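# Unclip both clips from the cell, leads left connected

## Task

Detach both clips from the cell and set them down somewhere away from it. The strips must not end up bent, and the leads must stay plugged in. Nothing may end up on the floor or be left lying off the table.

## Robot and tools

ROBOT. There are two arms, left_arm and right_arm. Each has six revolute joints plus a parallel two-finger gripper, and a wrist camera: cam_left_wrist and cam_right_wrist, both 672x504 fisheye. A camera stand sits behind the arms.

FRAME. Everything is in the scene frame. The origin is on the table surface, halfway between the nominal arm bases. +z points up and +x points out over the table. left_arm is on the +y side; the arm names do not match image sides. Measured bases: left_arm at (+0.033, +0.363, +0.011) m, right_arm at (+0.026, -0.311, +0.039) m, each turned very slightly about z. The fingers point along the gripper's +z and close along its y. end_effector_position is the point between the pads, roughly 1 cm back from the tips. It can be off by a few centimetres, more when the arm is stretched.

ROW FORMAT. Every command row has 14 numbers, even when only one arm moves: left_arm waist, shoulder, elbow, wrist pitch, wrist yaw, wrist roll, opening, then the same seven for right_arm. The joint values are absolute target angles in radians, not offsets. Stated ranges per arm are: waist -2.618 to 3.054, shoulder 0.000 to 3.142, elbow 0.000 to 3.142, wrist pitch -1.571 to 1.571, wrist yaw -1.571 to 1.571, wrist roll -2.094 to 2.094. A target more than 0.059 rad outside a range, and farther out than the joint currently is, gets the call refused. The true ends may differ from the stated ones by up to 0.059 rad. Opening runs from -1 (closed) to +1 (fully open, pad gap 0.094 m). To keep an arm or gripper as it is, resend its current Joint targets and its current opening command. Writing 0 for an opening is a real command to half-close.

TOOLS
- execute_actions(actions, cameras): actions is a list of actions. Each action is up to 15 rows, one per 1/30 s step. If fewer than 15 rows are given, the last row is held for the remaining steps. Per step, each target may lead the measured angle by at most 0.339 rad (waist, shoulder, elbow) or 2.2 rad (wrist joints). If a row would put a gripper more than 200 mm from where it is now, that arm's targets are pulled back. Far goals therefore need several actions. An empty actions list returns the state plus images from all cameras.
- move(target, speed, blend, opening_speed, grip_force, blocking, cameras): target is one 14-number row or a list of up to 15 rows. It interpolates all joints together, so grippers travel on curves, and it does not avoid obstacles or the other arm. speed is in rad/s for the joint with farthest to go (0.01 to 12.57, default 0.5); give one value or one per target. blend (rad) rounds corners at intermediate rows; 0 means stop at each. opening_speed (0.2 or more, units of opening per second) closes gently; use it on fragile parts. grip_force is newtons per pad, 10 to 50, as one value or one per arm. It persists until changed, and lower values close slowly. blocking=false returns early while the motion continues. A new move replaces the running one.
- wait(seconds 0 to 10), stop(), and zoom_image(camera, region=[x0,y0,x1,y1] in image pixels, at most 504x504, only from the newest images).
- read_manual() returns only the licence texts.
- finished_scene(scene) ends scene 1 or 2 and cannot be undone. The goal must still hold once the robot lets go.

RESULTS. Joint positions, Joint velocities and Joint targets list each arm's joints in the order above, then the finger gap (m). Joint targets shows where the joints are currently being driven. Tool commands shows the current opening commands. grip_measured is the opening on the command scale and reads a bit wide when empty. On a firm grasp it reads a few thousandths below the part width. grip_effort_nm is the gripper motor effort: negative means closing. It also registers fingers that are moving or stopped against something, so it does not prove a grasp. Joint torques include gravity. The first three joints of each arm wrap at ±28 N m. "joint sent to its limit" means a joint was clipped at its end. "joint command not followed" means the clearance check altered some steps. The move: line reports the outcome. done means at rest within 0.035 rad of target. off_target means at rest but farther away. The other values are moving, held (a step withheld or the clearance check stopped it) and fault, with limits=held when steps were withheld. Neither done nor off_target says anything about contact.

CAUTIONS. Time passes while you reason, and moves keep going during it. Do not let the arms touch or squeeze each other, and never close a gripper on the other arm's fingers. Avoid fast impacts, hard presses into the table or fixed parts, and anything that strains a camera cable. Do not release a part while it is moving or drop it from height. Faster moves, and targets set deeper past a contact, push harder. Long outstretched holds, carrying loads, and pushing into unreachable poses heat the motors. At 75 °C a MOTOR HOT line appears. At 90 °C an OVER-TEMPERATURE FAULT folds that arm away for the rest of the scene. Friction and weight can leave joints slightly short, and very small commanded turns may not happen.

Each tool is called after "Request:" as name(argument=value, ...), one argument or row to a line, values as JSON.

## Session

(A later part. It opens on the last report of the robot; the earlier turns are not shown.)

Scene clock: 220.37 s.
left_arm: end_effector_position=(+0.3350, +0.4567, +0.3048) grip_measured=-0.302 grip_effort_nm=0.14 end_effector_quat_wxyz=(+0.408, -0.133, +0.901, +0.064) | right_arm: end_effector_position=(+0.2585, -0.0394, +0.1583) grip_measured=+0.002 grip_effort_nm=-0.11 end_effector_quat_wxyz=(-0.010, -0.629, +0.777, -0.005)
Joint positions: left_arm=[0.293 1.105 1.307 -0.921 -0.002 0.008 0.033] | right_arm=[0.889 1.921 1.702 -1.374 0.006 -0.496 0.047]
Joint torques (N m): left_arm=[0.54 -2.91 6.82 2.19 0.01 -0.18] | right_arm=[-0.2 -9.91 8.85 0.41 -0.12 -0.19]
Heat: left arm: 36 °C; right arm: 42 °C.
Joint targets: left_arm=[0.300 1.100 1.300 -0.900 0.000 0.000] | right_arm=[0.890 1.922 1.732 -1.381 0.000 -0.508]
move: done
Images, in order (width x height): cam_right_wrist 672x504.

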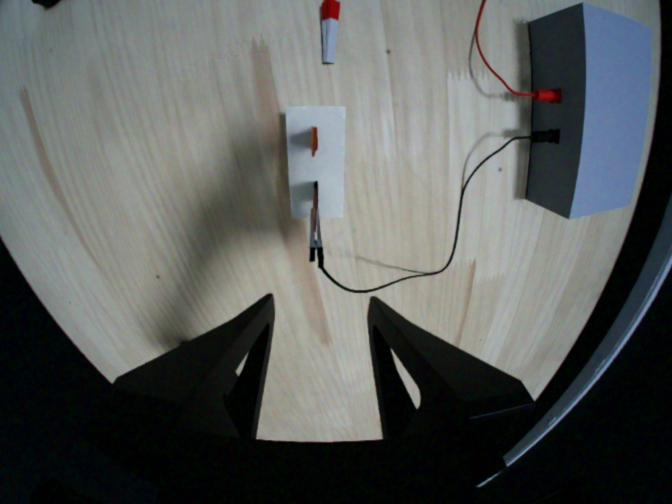

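Request:
move(
  target=[0.3,1.1,1.3,-0.9,0,0,-0.3,0.869,1.83,1.475,-1.19,0,-0.528,0],
  cameras=["cam_right_wrist"],
  speed=0.3,
)

Request:
zoom_image(
  camera="cam_right_wrist",
  region=[230, 160, 450, 380],
)

Scene clock: 232.60 s.
left_arm: end_effector_position=(+0.3350, +0.4567, +0.3048) grip_measured=-0.302 grip_effort_nm=0.14 end_effector_quat_wxyz=(+0.408, -0.133, +0.901, +0.064) | right_arm: end_effector_position=(+0.2527, -0.0527, +0.1225) grip_measured=+0.002 grip_effort_nm=-0.11 end_effector_quat_wxyz=(-0.006, -0.632, +0.775, -0.004)
Joint positions: left_arm=[0.293 1.105 1.307 -0.921 -0.002 0.008 0.033] | right_arm=[0.877 1.866 1.487 -1.205 0.006 -0.516 0.047]
Joint torques (N m): left_arm=[0.53 -2.89 6.83 2.19 0.01 -0.18] | right_arm=[-1.09 -12.7 5.05 0.65 -0.13 -0.2]
Heat: left arm: 34 °C; right arm: 40 °C.
Joint targets: left_arm=[0.300 1.100 1.300 -0.900 0.000 0.000] | right_arm=[0.869 1.830 1.475 -1.190 0.000 -0.528]
move: off_target (right_arm); right_arm: the shoulder is farthest, 0.036 rad from its target
Images, in order (width x height): cam_right_wrist 672x504.

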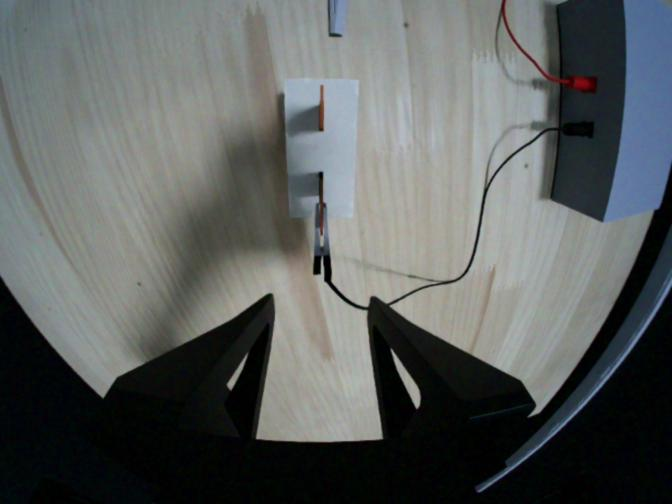

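Scaled by 2.291 from the camera's 672x504 image, which has a finer 960x720 frame.

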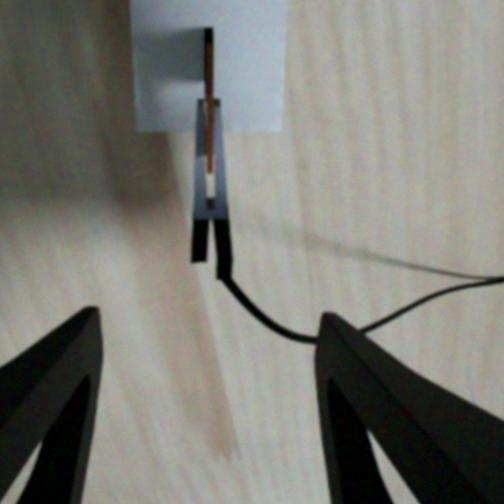

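Request:
move(
  target=[0.3,1.1,1.3,-0.9,0,0,-0.3,0.846,1.822,1.335,-1.045,0,-0.553,0],
  cameras=["cam_right_wrist"],
  speed=0.2,
)

Request:
zoom_image(
  camera="cam_right_wrist",
  region=[230, 160, 450, 380],
)

Scene clock: 258.10 s.
left_arm: end_effector_position=(+0.3350, +0.4567, +0.3048) grip_measured=-0.302 grip_effort_nm=0.14 end_effector_quat_wxyz=(+0.408, -0.133, +0.901, +0.064) | right_arm: end_effector_position=(+0.2546, -0.0623, +0.0905) grip_measured=+0.002 grip_effort_nm=-0.11 end_effector_quat_wxyz=(+0.000, -0.633, +0.774, -0.003)
Joint positions: left_arm=[0.293 1.105 1.307 -0.921 -0.002 0.008 0.033] | right_arm=[0.854 1.858 1.346 -1.06 0.006 -0.542 0.047]
Joint torques (N m): left_arm=[0.53 -2.88 6.82 2.2 0.02 -0.18] | right_arm=[-1.09 -12.53 4.98 0.69 -0.12 -0.19]
Heat: left arm: 33 °C; right arm: 39 °C.
Joint targets: left_arm=[0.300 1.100 1.300 -0.900 0.000 0.000] | right_arm=[0.846 1.822 1.335 -1.045 0.000 -0.553]
move: off_target (right_arm); right_arm: the shoulder is farthest, 0.036 rad from its target
Images, in order (width x height): cam_right_wrist 672x504.

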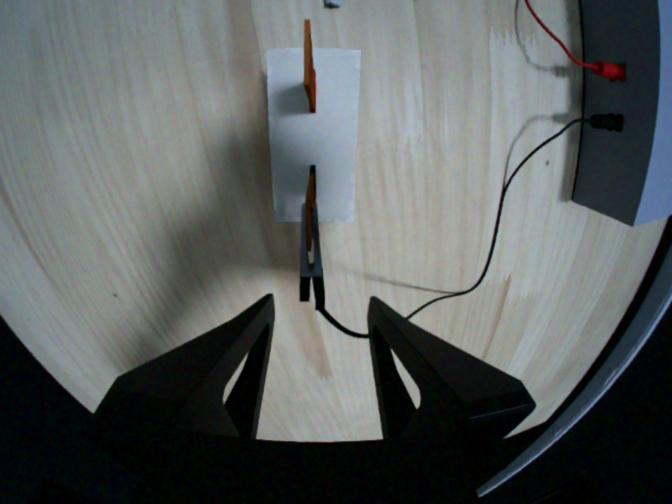

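Scaled by 2.291 from the camera's 672x504 image, which has a finer 960x720 frame.

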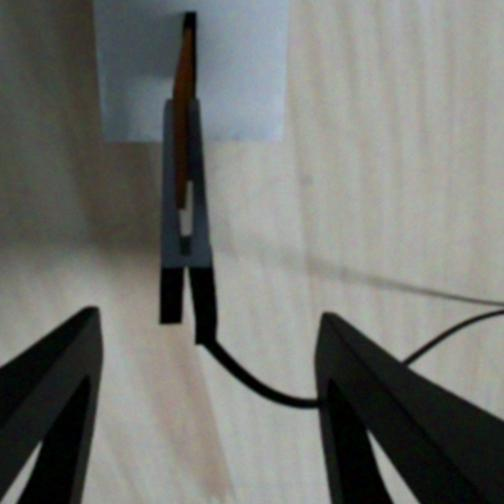

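Request:
move(
  target=[0.3,1.1,1.3,-0.9,0,0,-0.3,0.846,1.814,1.259,-0.975,0,-0.553,-0.2],
  cameras=["cam_right_wrist"],
  speed=0.15,
)

Request:
zoom_image(
  camera="cam_right_wrist",
  region=[230, 160, 450, 380],
)

Scene clock: 271.37 s.
left_arm: end_effector_position=(+0.3350, +0.4567, +0.3048) grip_measured=-0.302 grip_effort_nm=0.14 end_effector_quat_wxyz=(+0.408, -0.133, +0.901, +0.064) | right_arm: end_effector_position=(+0.2505, -0.0668, +0.0754) grip_measured=-0.198 grip_effort_nm=-0.11 end_effector_quat_wxyz=(+0.003, -0.633, +0.774, -0.003)
Joint positions: left_arm=[0.293 1.105 1.307 -0.921 -0.002 0.008 0.033] | right_arm=[0.854 1.848 1.271 -0.989 0.006 -0.542 0.038]
Joint torques (N m): left_arm=[0.53 -2.92 6.82 2.19 0 -0.17] | right_arm=[-1.1 -12.18 4.86 0.68 -0.13 -0.19]
Heat: left arm: 33 °C; right arm: 43 °C.
Joint targets: left_arm=[0.300 1.100 1.300 -0.900 0.000 0.000] | right_arm=[0.846 1.814 1.259 -0.975 0.000 -0.553]
move: done
Images, in order (width x height): cam_right_wrist 672x504.

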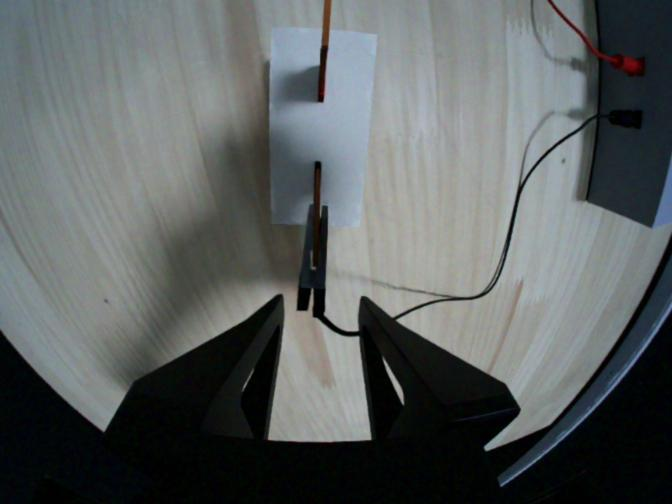

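Scaled by 2.291 from the camera's 672x504 image, which has a finer 960x720 frame.

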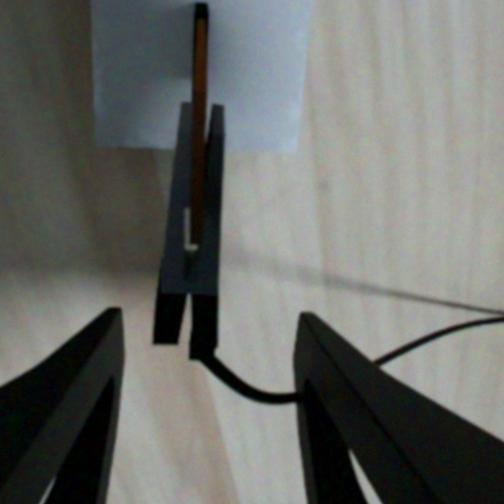

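Request:
move(
  target=[0.3,1.1,1.3,-0.9,0,0,-0.3,0.875,1.810,1.248,-0.969,0,-0.541,-0.2],
  cameras=["cam_right_wrist"],
  speed=0.15,
)

Request:
zoom_image(
  camera="cam_right_wrist",
  region=[230, 160, 450, 380],
)

Scene clock: 280.00 s.
left_arm: end_effector_position=(+0.3350, +0.4567, +0.3048) grip_measured=-0.302 grip_effort_nm=0.15 end_effector_quat_wxyz=(+0.408, -0.133, +0.901, +0.064) | right_arm: end_effector_position=(+0.2461, -0.0651, +0.0743) grip_measured=-0.198 grip_effort_nm=-0.11 end_effector_quat_wxyz=(+0.003, -0.638, +0.770, -0.002)
Joint positions: left_arm=[0.293 1.105 1.307 -0.921 -0.002 0.008 0.033] | right_arm=[0.867 1.843 1.26 -0.983 0.006 -0.542 0.038]
Joint torques (N m): left_arm=[0.51 -2.89 6.84 2.2 0.01 -0.18] | right_arm=[0.46 -12.05 4.81 0.7 -0.12 -0.05]
Heat: left arm: 33 °C; right arm: 42 °C.
Joint targets: left_arm=[0.300 1.100 1.300 -0.900 0.000 0.000] | right_arm=[0.875 1.810 1.248 -0.969 0.000 -0.541]
move: done
Images, in order (width x height): cam_right_wrist 672x504.

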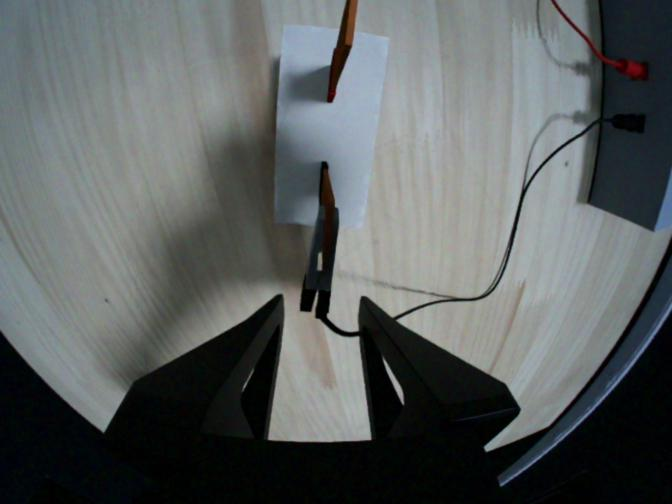

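Scaled by 2.291 from the camera's 672x504 image, which has a finer 960x720 frame.

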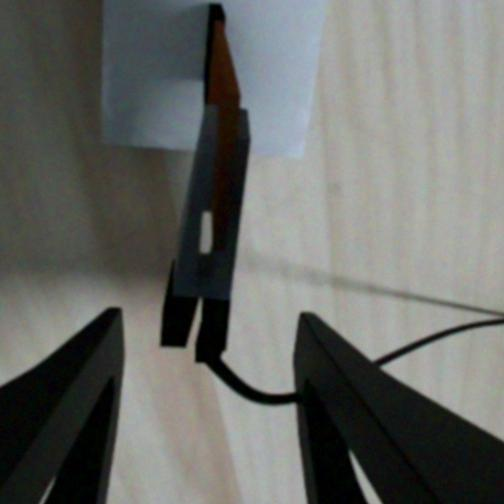

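Request:
move(
  target=[0.3,1.1,1.3,-0.9,0,0,-0.3,0.884,1.807,1.240,-0.964,0,-0.50,-0.5],
  cameras=["cam_right_wrist"],
  speed=0.15,
  opening_speed=0.3,
)

Request:
zoom_image(
  camera="cam_right_wrist",
  region=[230, 160, 450, 380],
)

Scene clock: 290.27 s.
left_arm: end_effector_position=(+0.3350, +0.4567, +0.3048) grip_measured=-0.302 grip_effort_nm=0.15 end_effector_quat_wxyz=(+0.408, -0.133, +0.901, +0.064) | right_arm: end_effector_position=(+0.2433, -0.0639, +0.0733) grip_measured=-0.498 grip_effort_nm=-0.11 end_effector_quat_wxyz=(+0.003, -0.630, +0.777, -0.002)
Joint positions: left_arm=[0.293 1.105 1.307 -0.921 -0.002 0.008 0.033] | right_arm=[0.876 1.84 1.252 -0.978 0.006 -0.512 0.024]
Joint torques (N m): left_arm=[0.47 -2.88 6.82 2.19 0.01 -0.18] | right_arm=[0.54 -12.04 4.79 0.68 -0.11 0.06]
Heat: left arm: 34 °C; right arm: 43 °C.
Joint targets: left_arm=[0.300 1.100 1.300 -0.900 0.000 0.000] | right_arm=[0.884 1.807 1.240 -0.964 0.000 -0.500]
move: done
Images, in order (width x height): cam_right_wrist 672x504.

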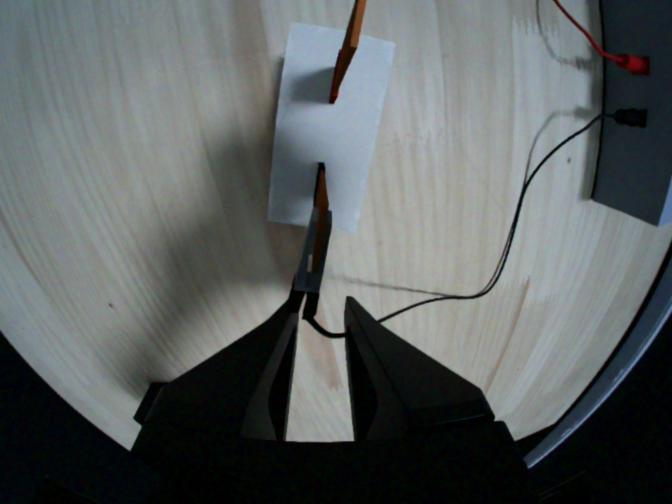

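Scaled by 2.291 from the camera's 672x504 image, which has a finer 960x720 frame.

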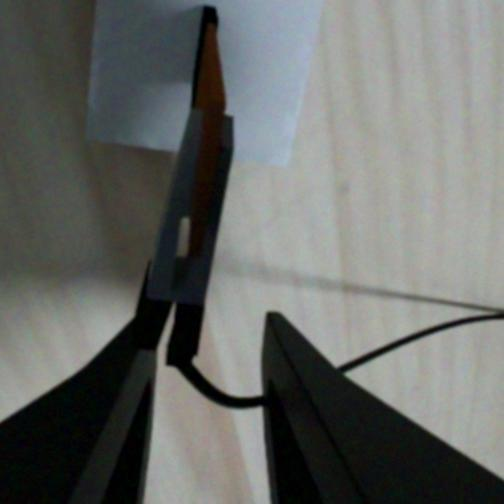

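Request:
move(
  target=[0.3,1.1,1.3,-0.9,0,0,-0.3,0.884,1.807,1.240,-0.964,0,-0.50,-0.2],
  cameras=["cam_right_wrist"],
  opening_speed=0.5,
)

Request:
zoom_image(
  camera="cam_right_wrist",
  region=[230, 160, 450, 380],
)

Scene clock: 306.10 s.
left_arm: end_effector_position=(+0.3350, +0.4567, +0.3048) grip_measured=-0.302 grip_effort_nm=0.15 end_effector_quat_wxyz=(+0.408, -0.133, +0.901, +0.064) | right_arm: end_effector_position=(+0.2433, -0.0638, +0.0733) grip_measured=-0.202 grip_effort_nm=0.12 end_effector_quat_wxyz=(+0.003, -0.630, +0.777, -0.002)
Joint positions: left_arm=[0.293 1.105 1.307 -0.921 -0.002 0.008 0.033] | right_arm=[0.876 1.84 1.252 -0.977 0.006 -0.511 0.037]
Joint torques (N m): left_arm=[0.51 -2.89 6.82 2.19 0.01 -0.18] | right_arm=[0.44 -12.03 4.81 0.68 -0.12 0.05]
Heat: left arm: 34 °C; right arm: 47 °C.
Joint targets: left_arm=[0.300 1.100 1.300 -0.900 0.000 0.000] | right_arm=[0.884 1.807 1.240 -0.964 0.000 -0.500]
move: done
Images, in order (width x height): cam_right_wrist 672x504.

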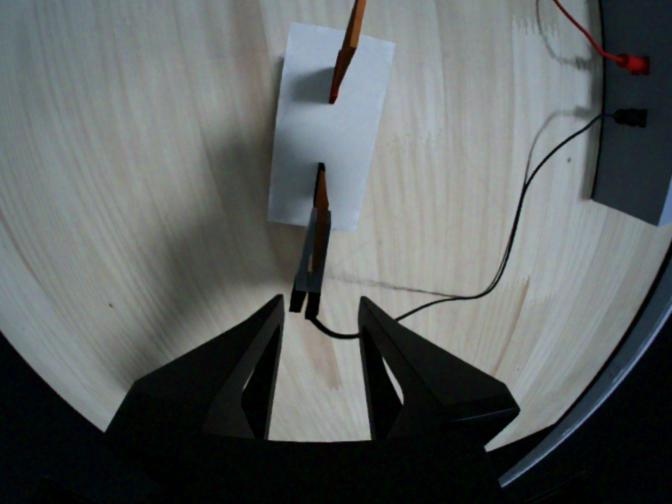

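Scaled by 2.291 from the camera's 672x504 image, which has a finer 960x720 frame.

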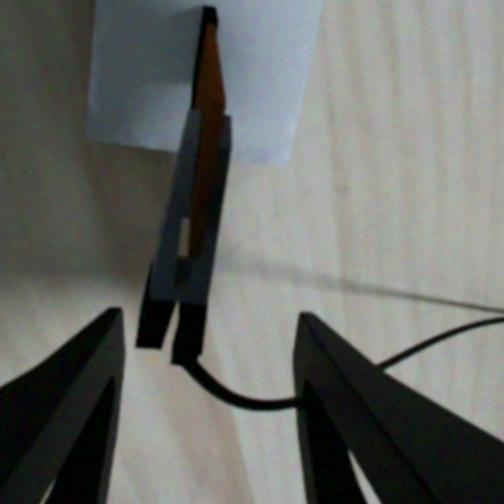

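Request:
move(
  target=[0.3,1.1,1.3,-0.9,0,0,-0.3,0.884,1.775,1.375,-1.115,0,-0.40,0],
  cameras=["cam_right_wrist"],
  speed=0.3,
)

Request:
zoom_image(
  camera="cam_right_wrist",
  region=[230, 160, 450, 380],
)

Scene clock: 316.70 s.
left_arm: end_effector_position=(+0.3350, +0.4567, +0.3048) grip_measured=-0.302 grip_effort_nm=0.15 end_effector_quat_wxyz=(+0.408, -0.133, +0.901, +0.064) | right_arm: end_effector_position=(+0.2438, -0.0633, +0.1090) grip_measured=-0.002 grip_effort_nm=0.12 end_effector_quat_wxyz=(+0.006, -0.590, +0.807, -0.002)
Joint positions: left_arm=[0.293 1.105 1.307 -0.921 -0.002 0.008 0.033] | right_arm=[0.876 1.801 1.349 -1.108 0.006 -0.412 0.047]
Joint torques (N m): left_arm=[0.49 -2.89 6.83 2.19 0.01 -0.19] | right_arm=[0.49 -11.17 8.43 0.47 -0.12 0.05]
Heat: left arm: 35 °C; right arm: 48 °C.
Joint targets: left_arm=[0.300 1.100 1.300 -0.900 0.000 0.000] | right_arm=[0.884 1.775 1.375 -1.115 0.000 -0.400]
move: done
Images, in order (width x height): cam_right_wrist 672x504.

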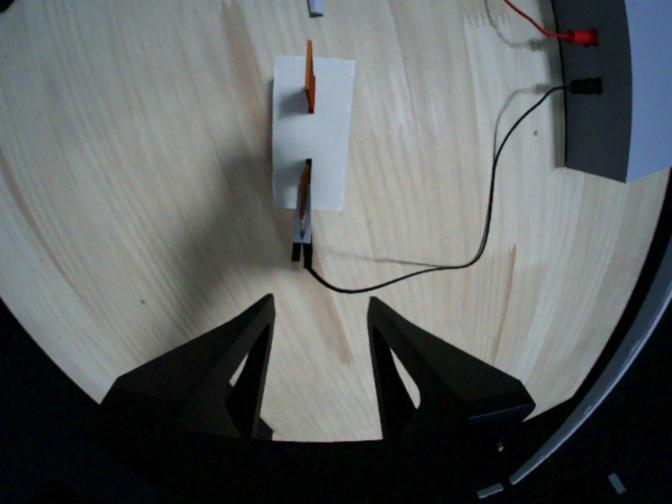

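Scaled by 2.291 from the camera's 672x504 image, which has a finer 960x720 frame.

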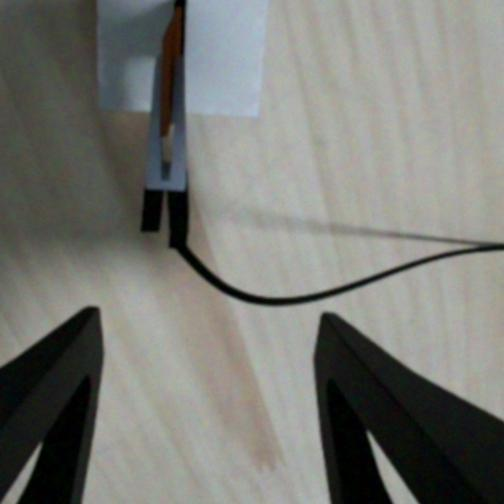

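Request:
move(
  target=[
    [0.3,1.1,1.3,-0.9,0,0,-0.3,0.918,1.805,1.37,-1.12,0,-0.366,0],
    [0.3,1.1,1.3,-0.9,0,0,-0.3,0.918,1.835,1.295,-1.015,0,-0.366,0],
  ],
  cameras=["cam_right_wrist"],
  speed=0.2,
)

Request:
zoom_image(
  camera="cam_right_wrist",
  region=[230, 160, 450, 380],
)

Scene clock: 330.33 s.
left_arm: end_effector_position=(+0.3350, +0.4567, +0.3048) grip_measured=-0.302 grip_effort_nm=0.15 end_effector_quat_wxyz=(+0.408, -0.133, +0.901, +0.064) | right_arm: end_effector_position=(+0.2377, -0.0525, +0.0896) grip_measured=-0.002 grip_effort_nm=0.12 end_effector_quat_wxyz=(+0.009, -0.591, +0.807, -0.001)
Joint positions: left_arm=[0.293 1.105 1.307 -0.921 -0.002 0.008 0.033] | right_arm=[0.911 1.829 1.305 -1.03 0.006 -0.377 0.047]
Joint torques (N m): left_arm=[0.51 -2.93 6.8 2.19 0.01 -0.18] | right_arm=[0.39 -8.53 5.11 0.74 -0.11 0.05]
Heat: left arm: 35 °C; right arm: 48 °C.
Joint targets: left_arm=[0.300 1.100 1.300 -0.900 0.000 0.000] | right_arm=[0.918 1.835 1.295 -1.015 0.000 -0.366]
move: done
Images, in order (width x height): cam_right_wrist 672x504.

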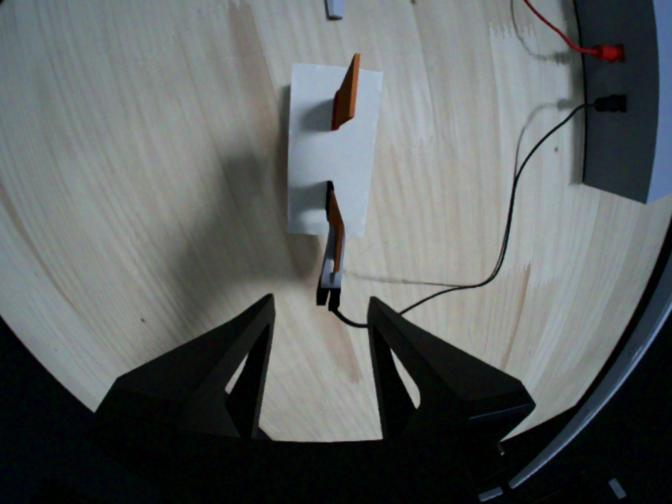

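Scaled by 2.291 from the camera's 672x504 image, which has a finer 960x720 frame.

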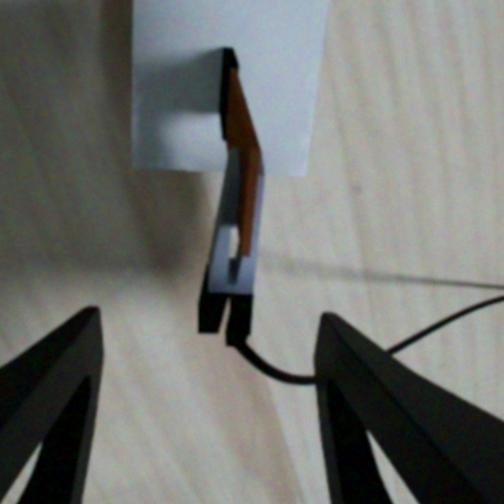

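Request:
move(
  target=[
    [0.3,1.1,1.3,-0.9,0,0,-0.3,0.876,1.80,1.29,-1.052,0,-0.416,0],
    [0.3,1.1,1.3,-0.9,0,0,-0.3,0.876,1.838,1.238,-0.973,0,-0.416,0],
  ],
  cameras=["cam_right_wrist"],
  speed=0.2,
)

Request:
zoom_image(
  camera="cam_right_wrist",
  region=[230, 160, 450, 380],
)

Scene clock: 352.53 s.
left_arm: end_effector_position=(+0.3351, +0.4567, +0.3049) grip_measured=-0.302 grip_effort_nm=0.14 end_effector_quat_wxyz=(+0.409, -0.133, +0.901, +0.065) | right_arm: end_effector_position=(+0.2401, -0.0647, +0.0762) grip_measured=-0.002 grip_effort_nm=0.12 end_effector_quat_wxyz=(+0.002, -0.590, +0.807, -0.002)
Joint positions: left_arm=[0.293 1.105 1.307 -0.921 -0.002 0.008 0.033] | right_arm=[0.882 1.829 1.25 -0.988 0.006 -0.405 0.047]
Joint torques (N m): left_arm=[0.5 -2.89 6.82 2.19 0.01 -0.18] | right_arm=[-0.87 -8.13 4.89 0.7 -0.12 -0.19]
Heat: left arm: 36 °C; right arm: 46 °C.
Joint targets: left_arm=[0.300 1.100 1.300 -0.900 0.000 0.000] | right_arm=[0.876 1.838 1.238 -0.973 0.000 -0.416]
move: done
Images, in order (width x height): cam_right_wrist 672x504.

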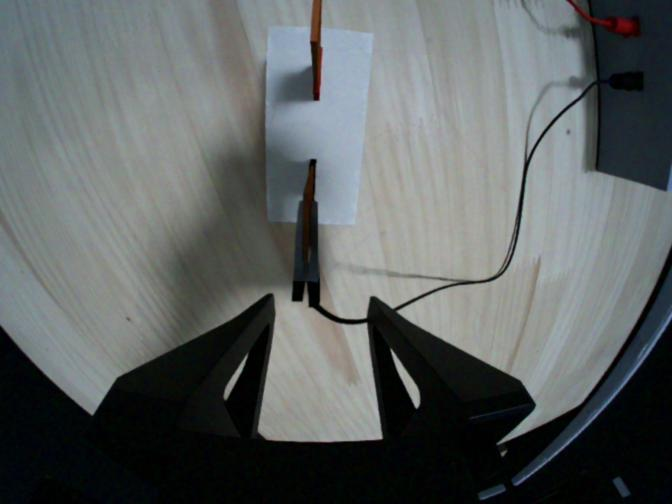

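Scaled by 2.291 from the camera's 672x504 image, which has a finer 960x720 frame.

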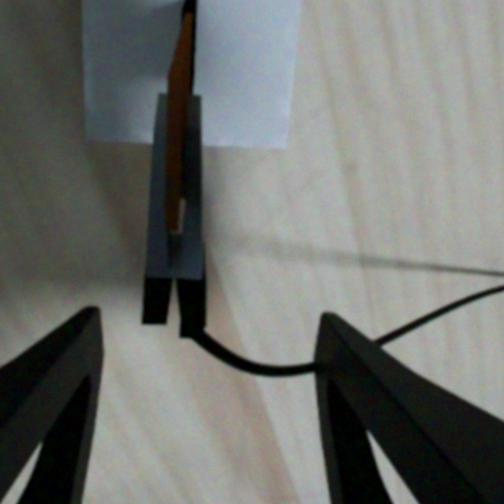

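Request:
move(
  target=[
    [0.3,1.1,1.3,-0.9,0,0,-0.3,0.876,1.79,1.32,-1.09,0,-0.416,0],
    [0.3,1.1,1.3,-0.9,0,0,-0.3,0.909,1.79,1.32,-1.09,0,-0.374,0],
    [0.3,1.1,1.3,-0.9,0,0,-0.3,0.909,1.838,1.238,-0.973,0,-0.374,0],
  ],
  cameras=["cam_right_wrist"],
  speed=0.2,
)

Request:
zoom_image(
  camera="cam_right_wrist",
  region=[230, 160, 450, 380],
)

Scene clock: 364.37 s.
left_arm: end_effector_position=(+0.3351, +0.4567, +0.3049) grip_measured=-0.302 grip_effort_nm=0.15 end_effector_quat_wxyz=(+0.409, -0.133, +0.901, +0.065) | right_arm: end_effector_position=(+0.2342, -0.0605, +0.0755) grip_measured=-0.002 grip_effort_nm=0.12 end_effector_quat_wxyz=(+0.000, -0.591, +0.807, -0.003)
Joint positions: left_arm=[0.293 1.105 1.307 -0.921 -0.002 0.008 0.033] | right_arm=[0.904 1.831 1.249 -0.989 0.006 -0.385 0.047]
Joint torques (N m): left_arm=[0.51 -2.93 6.8 2.19 0.01 -0.18] | right_arm=[0.23 -8.34 4.92 0.71 -0.12 0.04]
Heat: left arm: 36 °C; right arm: 45 °C.
Joint targets: left_arm=[0.300 1.100 1.300 -0.900 0.000 0.000] | right_arm=[0.909 1.838 1.238 -0.973 0.000 -0.374]
move: done
Images, in order (width x height): cam_right_wrist 672x504.

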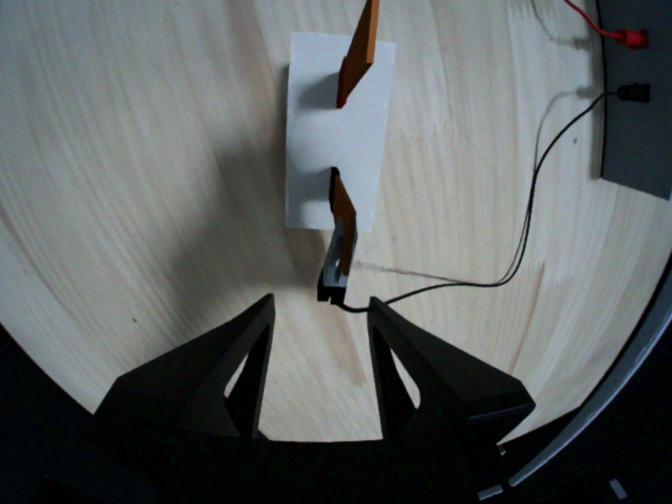

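Scaled by 2.291 from the camera's 672x504 image, which has a finer 960x720 frame.

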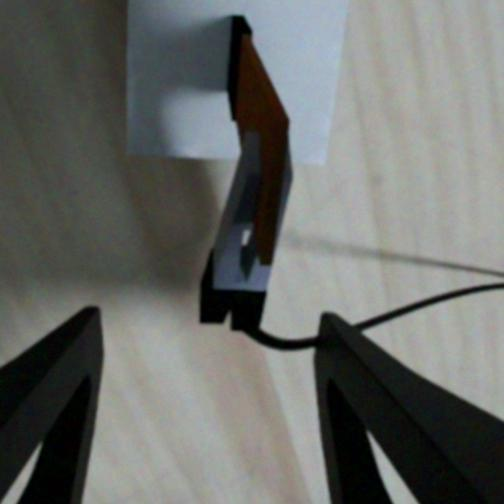

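Request:
move(
  target=[0.3,1.1,1.3,-0.9,0,0,-0.3,0.888,1.838,1.238,-0.973,0,-0.404,0],
  cameras=["cam_right_wrist"],
  speed=0.2,
)

Request:
zoom_image(
  camera="cam_right_wrist",
  region=[230, 160, 450, 380],
)

Scene clock: 392.63 s.
left_arm: end_effector_position=(+0.3351, +0.4567, +0.3049) grip_measured=-0.302 grip_effort_nm=0.15 end_effector_quat_wxyz=(+0.409, -0.133, +0.901, +0.065) | right_arm: end_effector_position=(+0.2364, -0.0619, +0.0755) grip_measured=-0.002 grip_effort_nm=0.12 end_effector_quat_wxyz=(+0.001, -0.591, +0.807, -0.003)
Joint positions: left_arm=[0.293 1.105 1.307 -0.921 -0.002 0.008 0.033] | right_arm=[0.896 1.831 1.249 -0.988 0.006 -0.392 0.047]
Joint torques (N m): left_arm=[0.51 -2.92 6.82 2.19 0.01 -0.18] | right_arm=[-1.07 -8.38 4.9 0.69 -0.11 -0.2]
Heat: left arm: 37 °C; right arm: 42 °C.
Joint targets: left_arm=[0.300 1.100 1.300 -0.900 0.000 0.000] | right_arm=[0.888 1.838 1.238 -0.973 0.000 -0.404]
move: done
Images, in order (width x height): cam_right_wrist 672x504.

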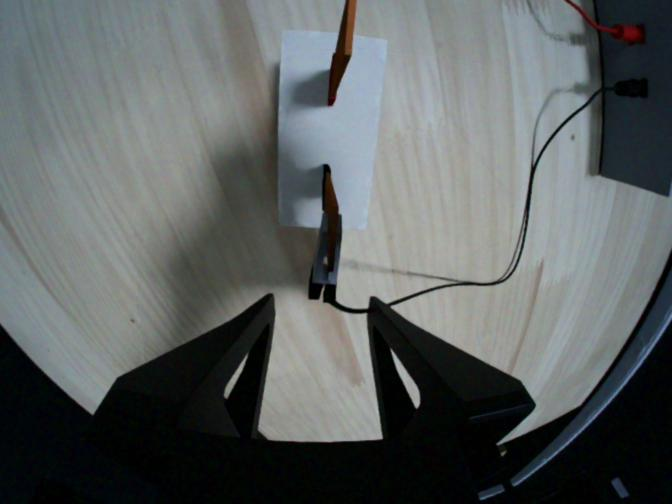

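Scaled by 2.291 from the camera's 672x504 image, which has a finer 960x720 frame.

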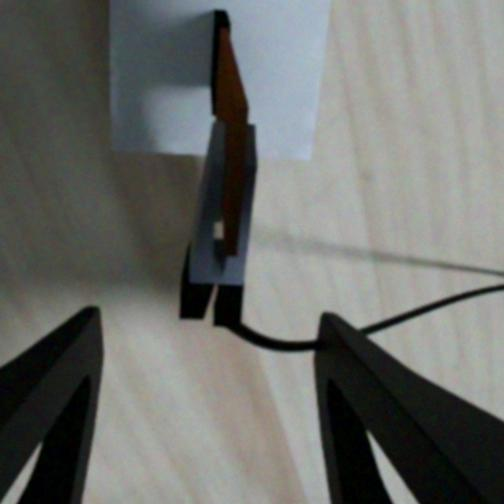

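Request:
move(
  target=[0.3,1.1,1.3,-0.9,0,0,-0.3,0.909,1.856,1.300,-1.003,0,-0.30,0],
  cameras=["cam_right_wrist"],
  speed=0.2,
)

Request:
zoom_image(
  camera="cam_right_wrist",
  region=[230, 160, 450, 380],
)

Scene clock: 403.73 s.
left_arm: end_effector_position=(+0.3351, +0.4567, +0.3049) grip_measured=-0.302 grip_effort_nm=0.15 end_effector_quat_wxyz=(+0.409, -0.133, +0.901, +0.065) | right_arm: end_effector_position=(+0.2380, -0.0579, +0.0760) grip_measured=-0.002 grip_effort_nm=0.12 end_effector_quat_wxyz=(+0.000, -0.559, +0.829, -0.003)
Joint positions: left_arm=[0.293 1.105 1.307 -0.921 -0.002 0.008 0.033] | right_arm=[0.9 1.847 1.272 -0.997 0.006 -0.312 0.047]
Joint torques (N m): left_arm=[0.51 -2.89 6.8 2.19 0.01 -0.17] | right_arm=[0.62 -8.34 8.5 0.43 -0.12 0.07]
Heat: left arm: 37 °C; right arm: 41 °C.
Joint targets: left_arm=[0.300 1.100 1.300 -0.900 0.000 0.000] | right_arm=[0.909 1.856 1.300 -1.003 0.000 -0.300]
move: done
Images, in order (width x height): cam_right_wrist 672x504.

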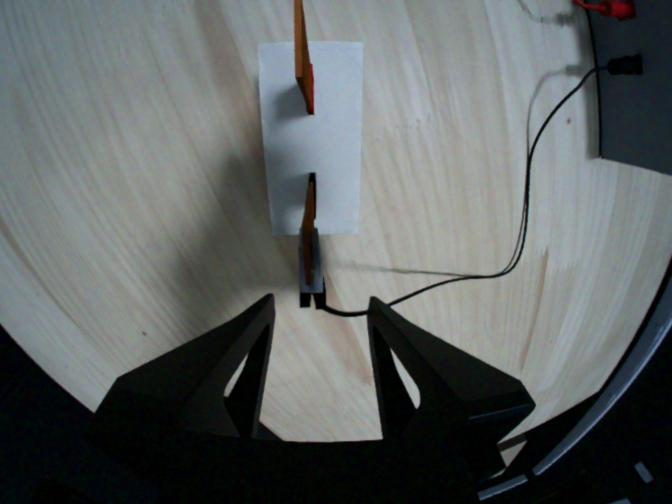

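Scaled by 2.291 from the camera's 672x504 image, which has a finer 960x720 frame.

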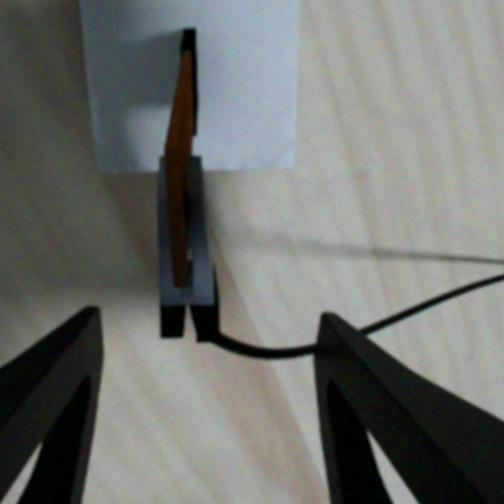

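Request:
move(
  target=[0.3,1.1,1.3,-0.9,0,0,-0.3,0.920,1.870,1.311,-1.003,0,-0.289,-0.3],
  cameras=["cam_right_wrist"],
  speed=0.2,
  opening_speed=0.4,
)

Request:
zoom_image(
  camera="cam_right_wrist",
  region=[230, 160, 450, 380],
)

Scene clock: 421.20 s.
left_arm: end_effector_position=(+0.3351, +0.4567, +0.3049) grip_measured=-0.302 grip_effort_nm=0.15 end_effector_quat_wxyz=(+0.409, -0.133, +0.901, +0.065) | right_arm: end_effector_position=(+0.2362, -0.0540, +0.0740) grip_measured=-0.298 grip_effort_nm=-0.11 end_effector_quat_wxyz=(-0.002, -0.559, +0.829, -0.004)
Joint positions: left_arm=[0.293 1.105 1.307 -0.921 -0.002 0.008 0.033] | right_arm=[0.911 1.861 1.282 -0.999 0.006 -0.3 0.033]
Joint torques (N m): left_arm=[0.5 -2.93 6.8 2.19 0.01 -0.17] | right_arm=[0.51 -8.39 8.59 0.45 -0.11 0.05]
Heat: left arm: 38 °C; right arm: 41 °C.
Joint targets: left_arm=[0.300 1.100 1.300 -0.900 0.000 0.000] | right_arm=[0.920 1.870 1.311 -1.003 0.000 -0.289]
move: done
Images, in order (width x height): cam_right_wrist 672x504.

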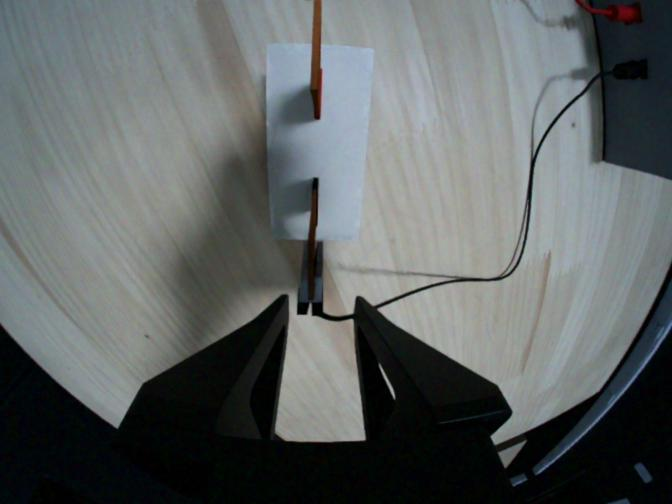

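Scaled by 2.291 from the camera's 672x504 image, which has a finer 960x720 frame.

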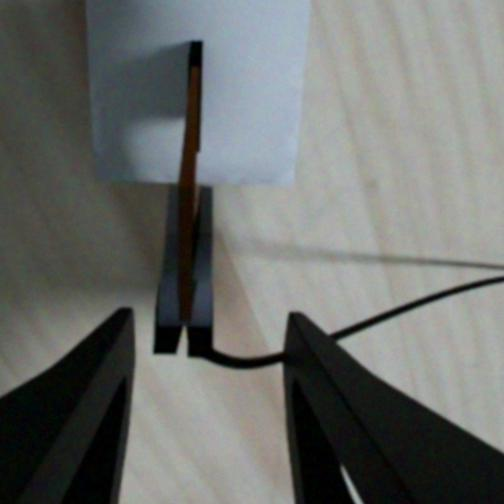

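Request:
move(
  target=[
    [0.3,1.1,1.3,-0.9,0,0,-0.3,0.920,1.870,1.311,-1.003,0,-0.289,0],
    [-0.98,1.07,0.82,-0.65,0,0,0,0.876,1.79,1.375,-1.125,0,-0.30,0],
  ],
  cameras=["all"],
  speed=0.5,
)

Request:
zoom_image(
  camera="cam_left_wrist",
  region=[260, 80, 440, 230],
)

Request:
zoom_image(
  camera="cam_right_wrist",
  region=[230, 120, 450, 340],
)

Scene clock: 438.93 s.
left_arm: end_effector_position=(+0.2023, +0.1181, +0.1526) grip_measured=-0.002 grip_effort_nm=0.15 end_effector_quat_wxyz=(+0.278, +0.444, +0.840, -0.144) | right_arm: end_effector_position=(+0.2388, -0.0651, +0.1016) grip_measured=-0.002 grip_effort_nm=0.12 end_effector_quat_wxyz=(-0.011, -0.548, +0.837, -0.006)
Joint positions: left_arm=[-0.974 1.09 0.826 -0.671 -0.002 0.007 0.047] | right_arm=[0.884 1.822 1.346 -1.119 0.006 -0.3 0.047]
Joint torques (N m): left_arm=[-0.43 -4.37 7.41 1.88 0 -0.17] | right_arm=[-1.1 -11.86 8.68 0.39 -0.11 -0.07]
Heat: left arm: 38 °C; right arm: 42 °C.
Joint targets: left_arm=[-0.980 1.070 0.820 -0.650 0.000 0.000] | right_arm=[0.876 1.790 1.375 -1.125 0.000 -0.300]
move: done

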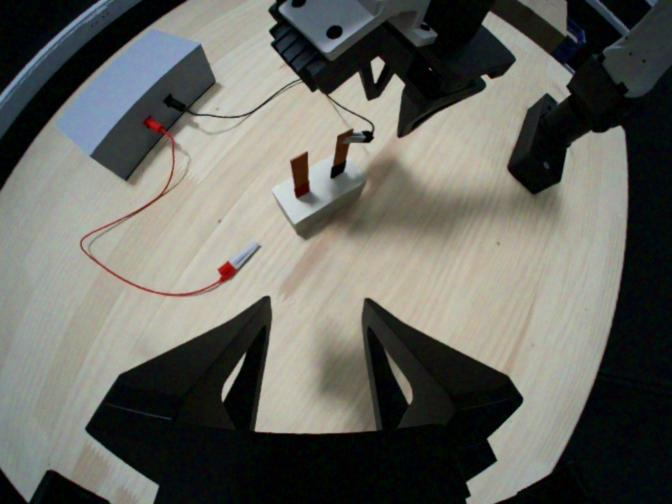

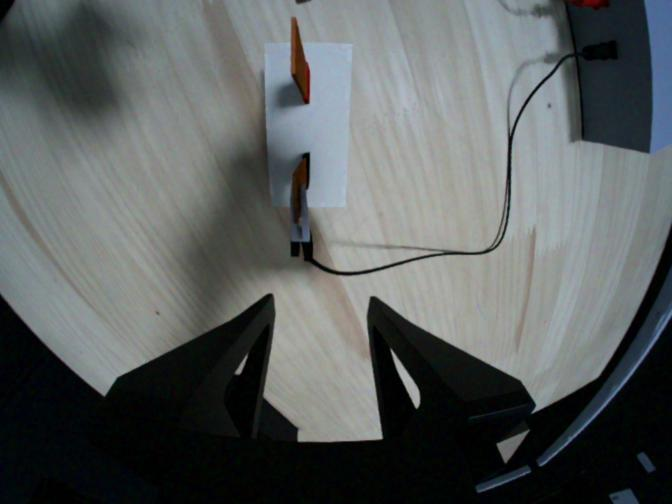

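Scaled by 2.800 from the camera's 672x504 image, which has a finer 960x720 frame.

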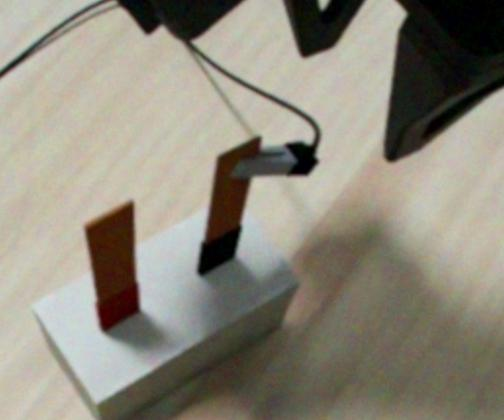

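Scaled by 2.291 from the camera's 672x504 image, which has a finer 960x720 frame.

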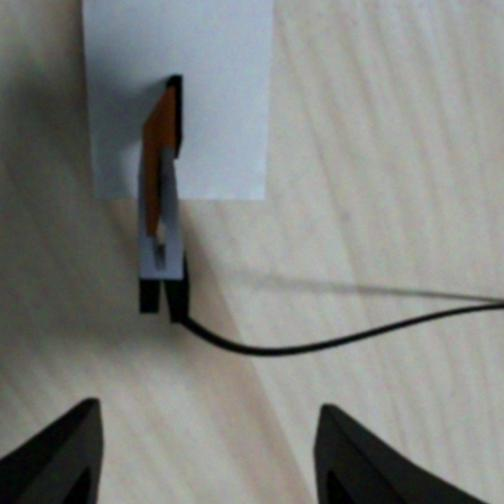

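Request:
move(
  target=[
    [-0.98,1.07,0.82,-0.65,0,0,0,0.932,1.79,1.375,-1.125,0,-0.27,0],
    [-0.98,1.07,0.82,-0.65,0,0,0,0.932,1.872,1.245,-0.958,0,-0.27,0],
  ],
  cameras=["all"],
  speed=0.3,
)

Request:
zoom_image(
  camera="cam_left_wrist",
  region=[260, 80, 440, 230],
)

Request:
zoom_image(
  camera="cam_right_wrist",
  region=[230, 160, 450, 380],
)

Scene clock: 453.90 s.
left_arm: end_effector_position=(+0.2023, +0.1181, +0.1526) grip_measured=-0.002 grip_effort_nm=0.15 end_effector_quat_wxyz=(+0.278, +0.444, +0.840, -0.144) | right_arm: end_effector_position=(+0.2298, -0.0534, +0.0655) grip_measured=-0.002 grip_effort_nm=0.12 end_effector_quat_wxyz=(-0.007, -0.558, +0.830, -0.005)
Joint positions: left_arm=[-0.974 1.09 0.826 -0.671 -0.002 0.007 0.047] | right_arm=[0.927 1.868 1.255 -0.974 0.005 -0.281 0.047]
Joint torques (N m): left_arm=[-0.44 -4.38 7.42 1.88 0.01 -0.17] | right_arm=[0.18 -8.88 4.93 0.69 -0.11 0.05]
Heat: left arm: 38 °C; right arm: 45 °C.
Joint targets: left_arm=[-0.980 1.070 0.820 -0.650 0.000 0.000] | right_arm=[0.932 1.872 1.245 -0.958 0.000 -0.270]
move: done

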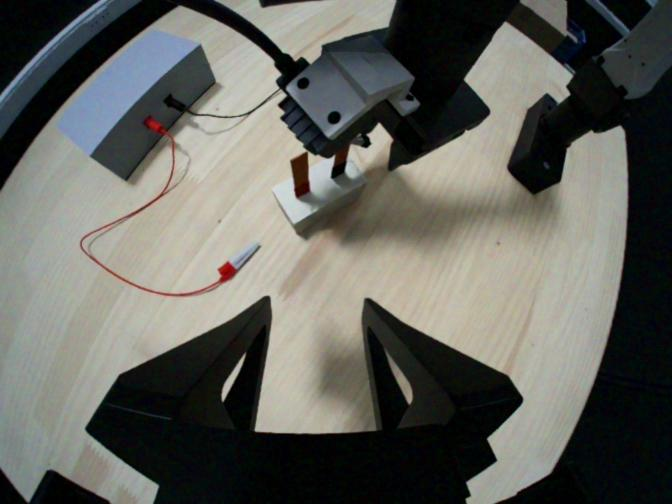

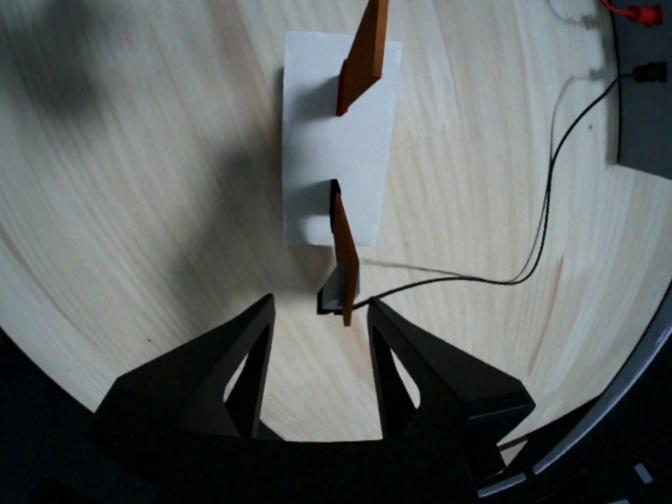

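Scaled by 2.800 from the camera's 672x504 image, which has a finer 960x720 frame.

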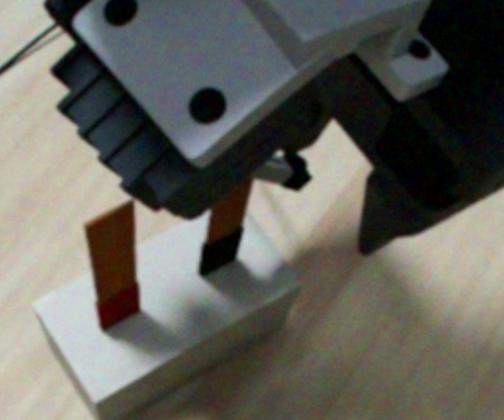

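Scaled by 2.291 from the camera's 672x504 image, which has a finer 960x720 frame.

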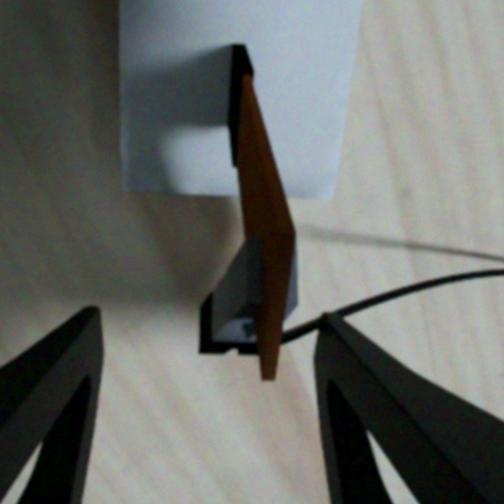

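Request:
move(
  target=[
    [-0.98,1.07,0.82,-0.65,0,0,0,0.932,1.75,1.375,-1.14,0,-0.27,0],
    [-0.98,1.07,0.82,-0.65,0,0,0,0.85,1.5,1.2,-0.9,0,-0.27,0],
    [-0.98,1.07,0.82,-0.65,0,0,0,0.766,1.2,0.75,-0.5,-0.235,-0.32,0],
  ],
  cameras=["all"],
  speed=[0.2,0.5,0.5],
  blend=[0.02,0.1,0],
)

Request:
zoom_image(
  camera="cam_left_wrist",
  region=[260, 80, 440, 230],
)

Request:
zoom_image(
  camera="cam_right_wrist",
  region=[230, 100, 450, 320],
)

Scene clock: 494.57 s.
left_arm: end_effector_position=(+0.2023, +0.1181, +0.1526) grip_measured=-0.002 grip_effort_nm=0.15 end_effector_quat_wxyz=(+0.278, +0.444, +0.840, -0.144) | right_arm: end_effector_position=(+0.2278, -0.0694, +0.1452) grip_measured=-0.002 grip_effort_nm=0.12 end_effector_quat_wxyz=(+0.261, -0.508, +0.803, +0.169)
Joint positions: left_arm=[-0.974 1.09 0.826 -0.671 -0.002 0.007 0.047] | right_arm=[0.774 1.218 0.762 -0.518 -0.226 -0.308 0.047]
Joint torques (N m): left_arm=[-0.42 -4.36 7.42 1.89 -0.01 -0.17] | right_arm=[-1.09 -5.75 5.94 1.86 -0.24 -0.2]
Heat: left arm: 39 °C; right arm: 46 °C.
Joint targets: left_arm=[-0.980 1.070 0.820 -0.650 0.000 0.000] | right_arm=[0.766 1.200 0.750 -0.500 -0.235 -0.320]
move: done

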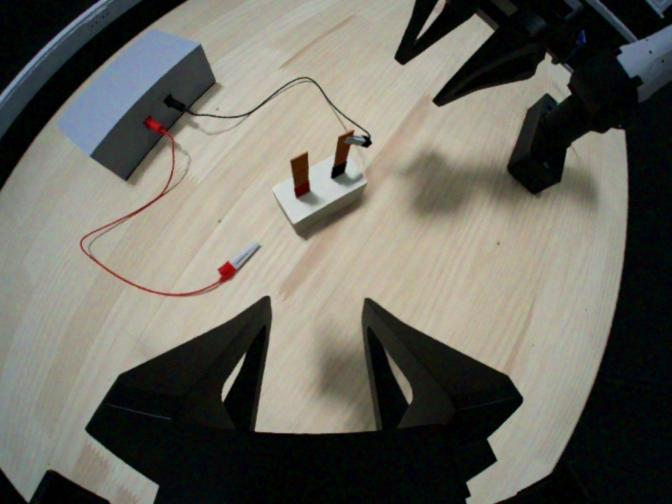

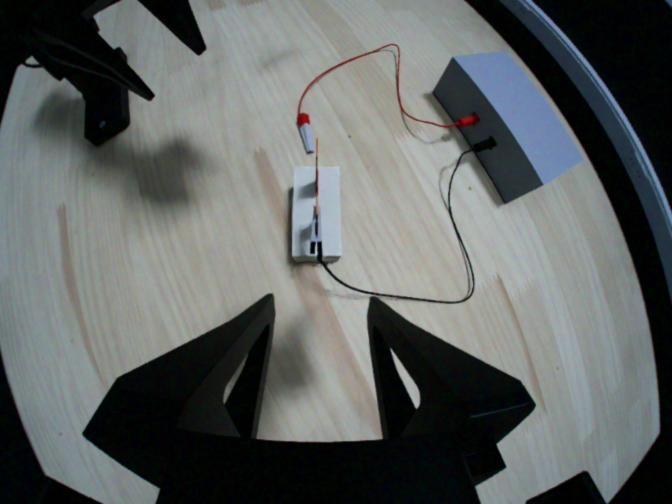

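Scaled by 2.800 from the camera's 672x504 image, which has a finer 960x720 frame.

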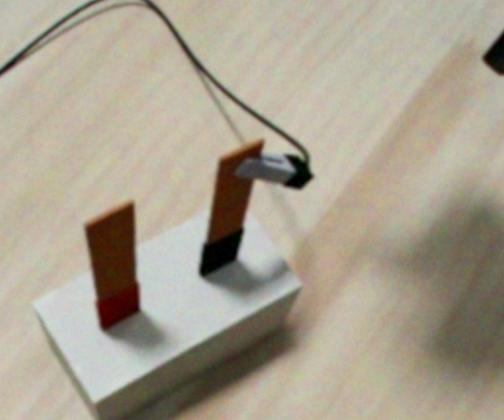

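Scaled by 2.291 from the camera's 672x504 image, which has a finer 960x720 frame.

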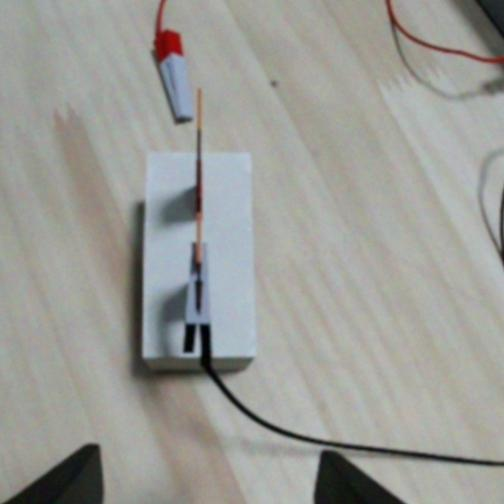

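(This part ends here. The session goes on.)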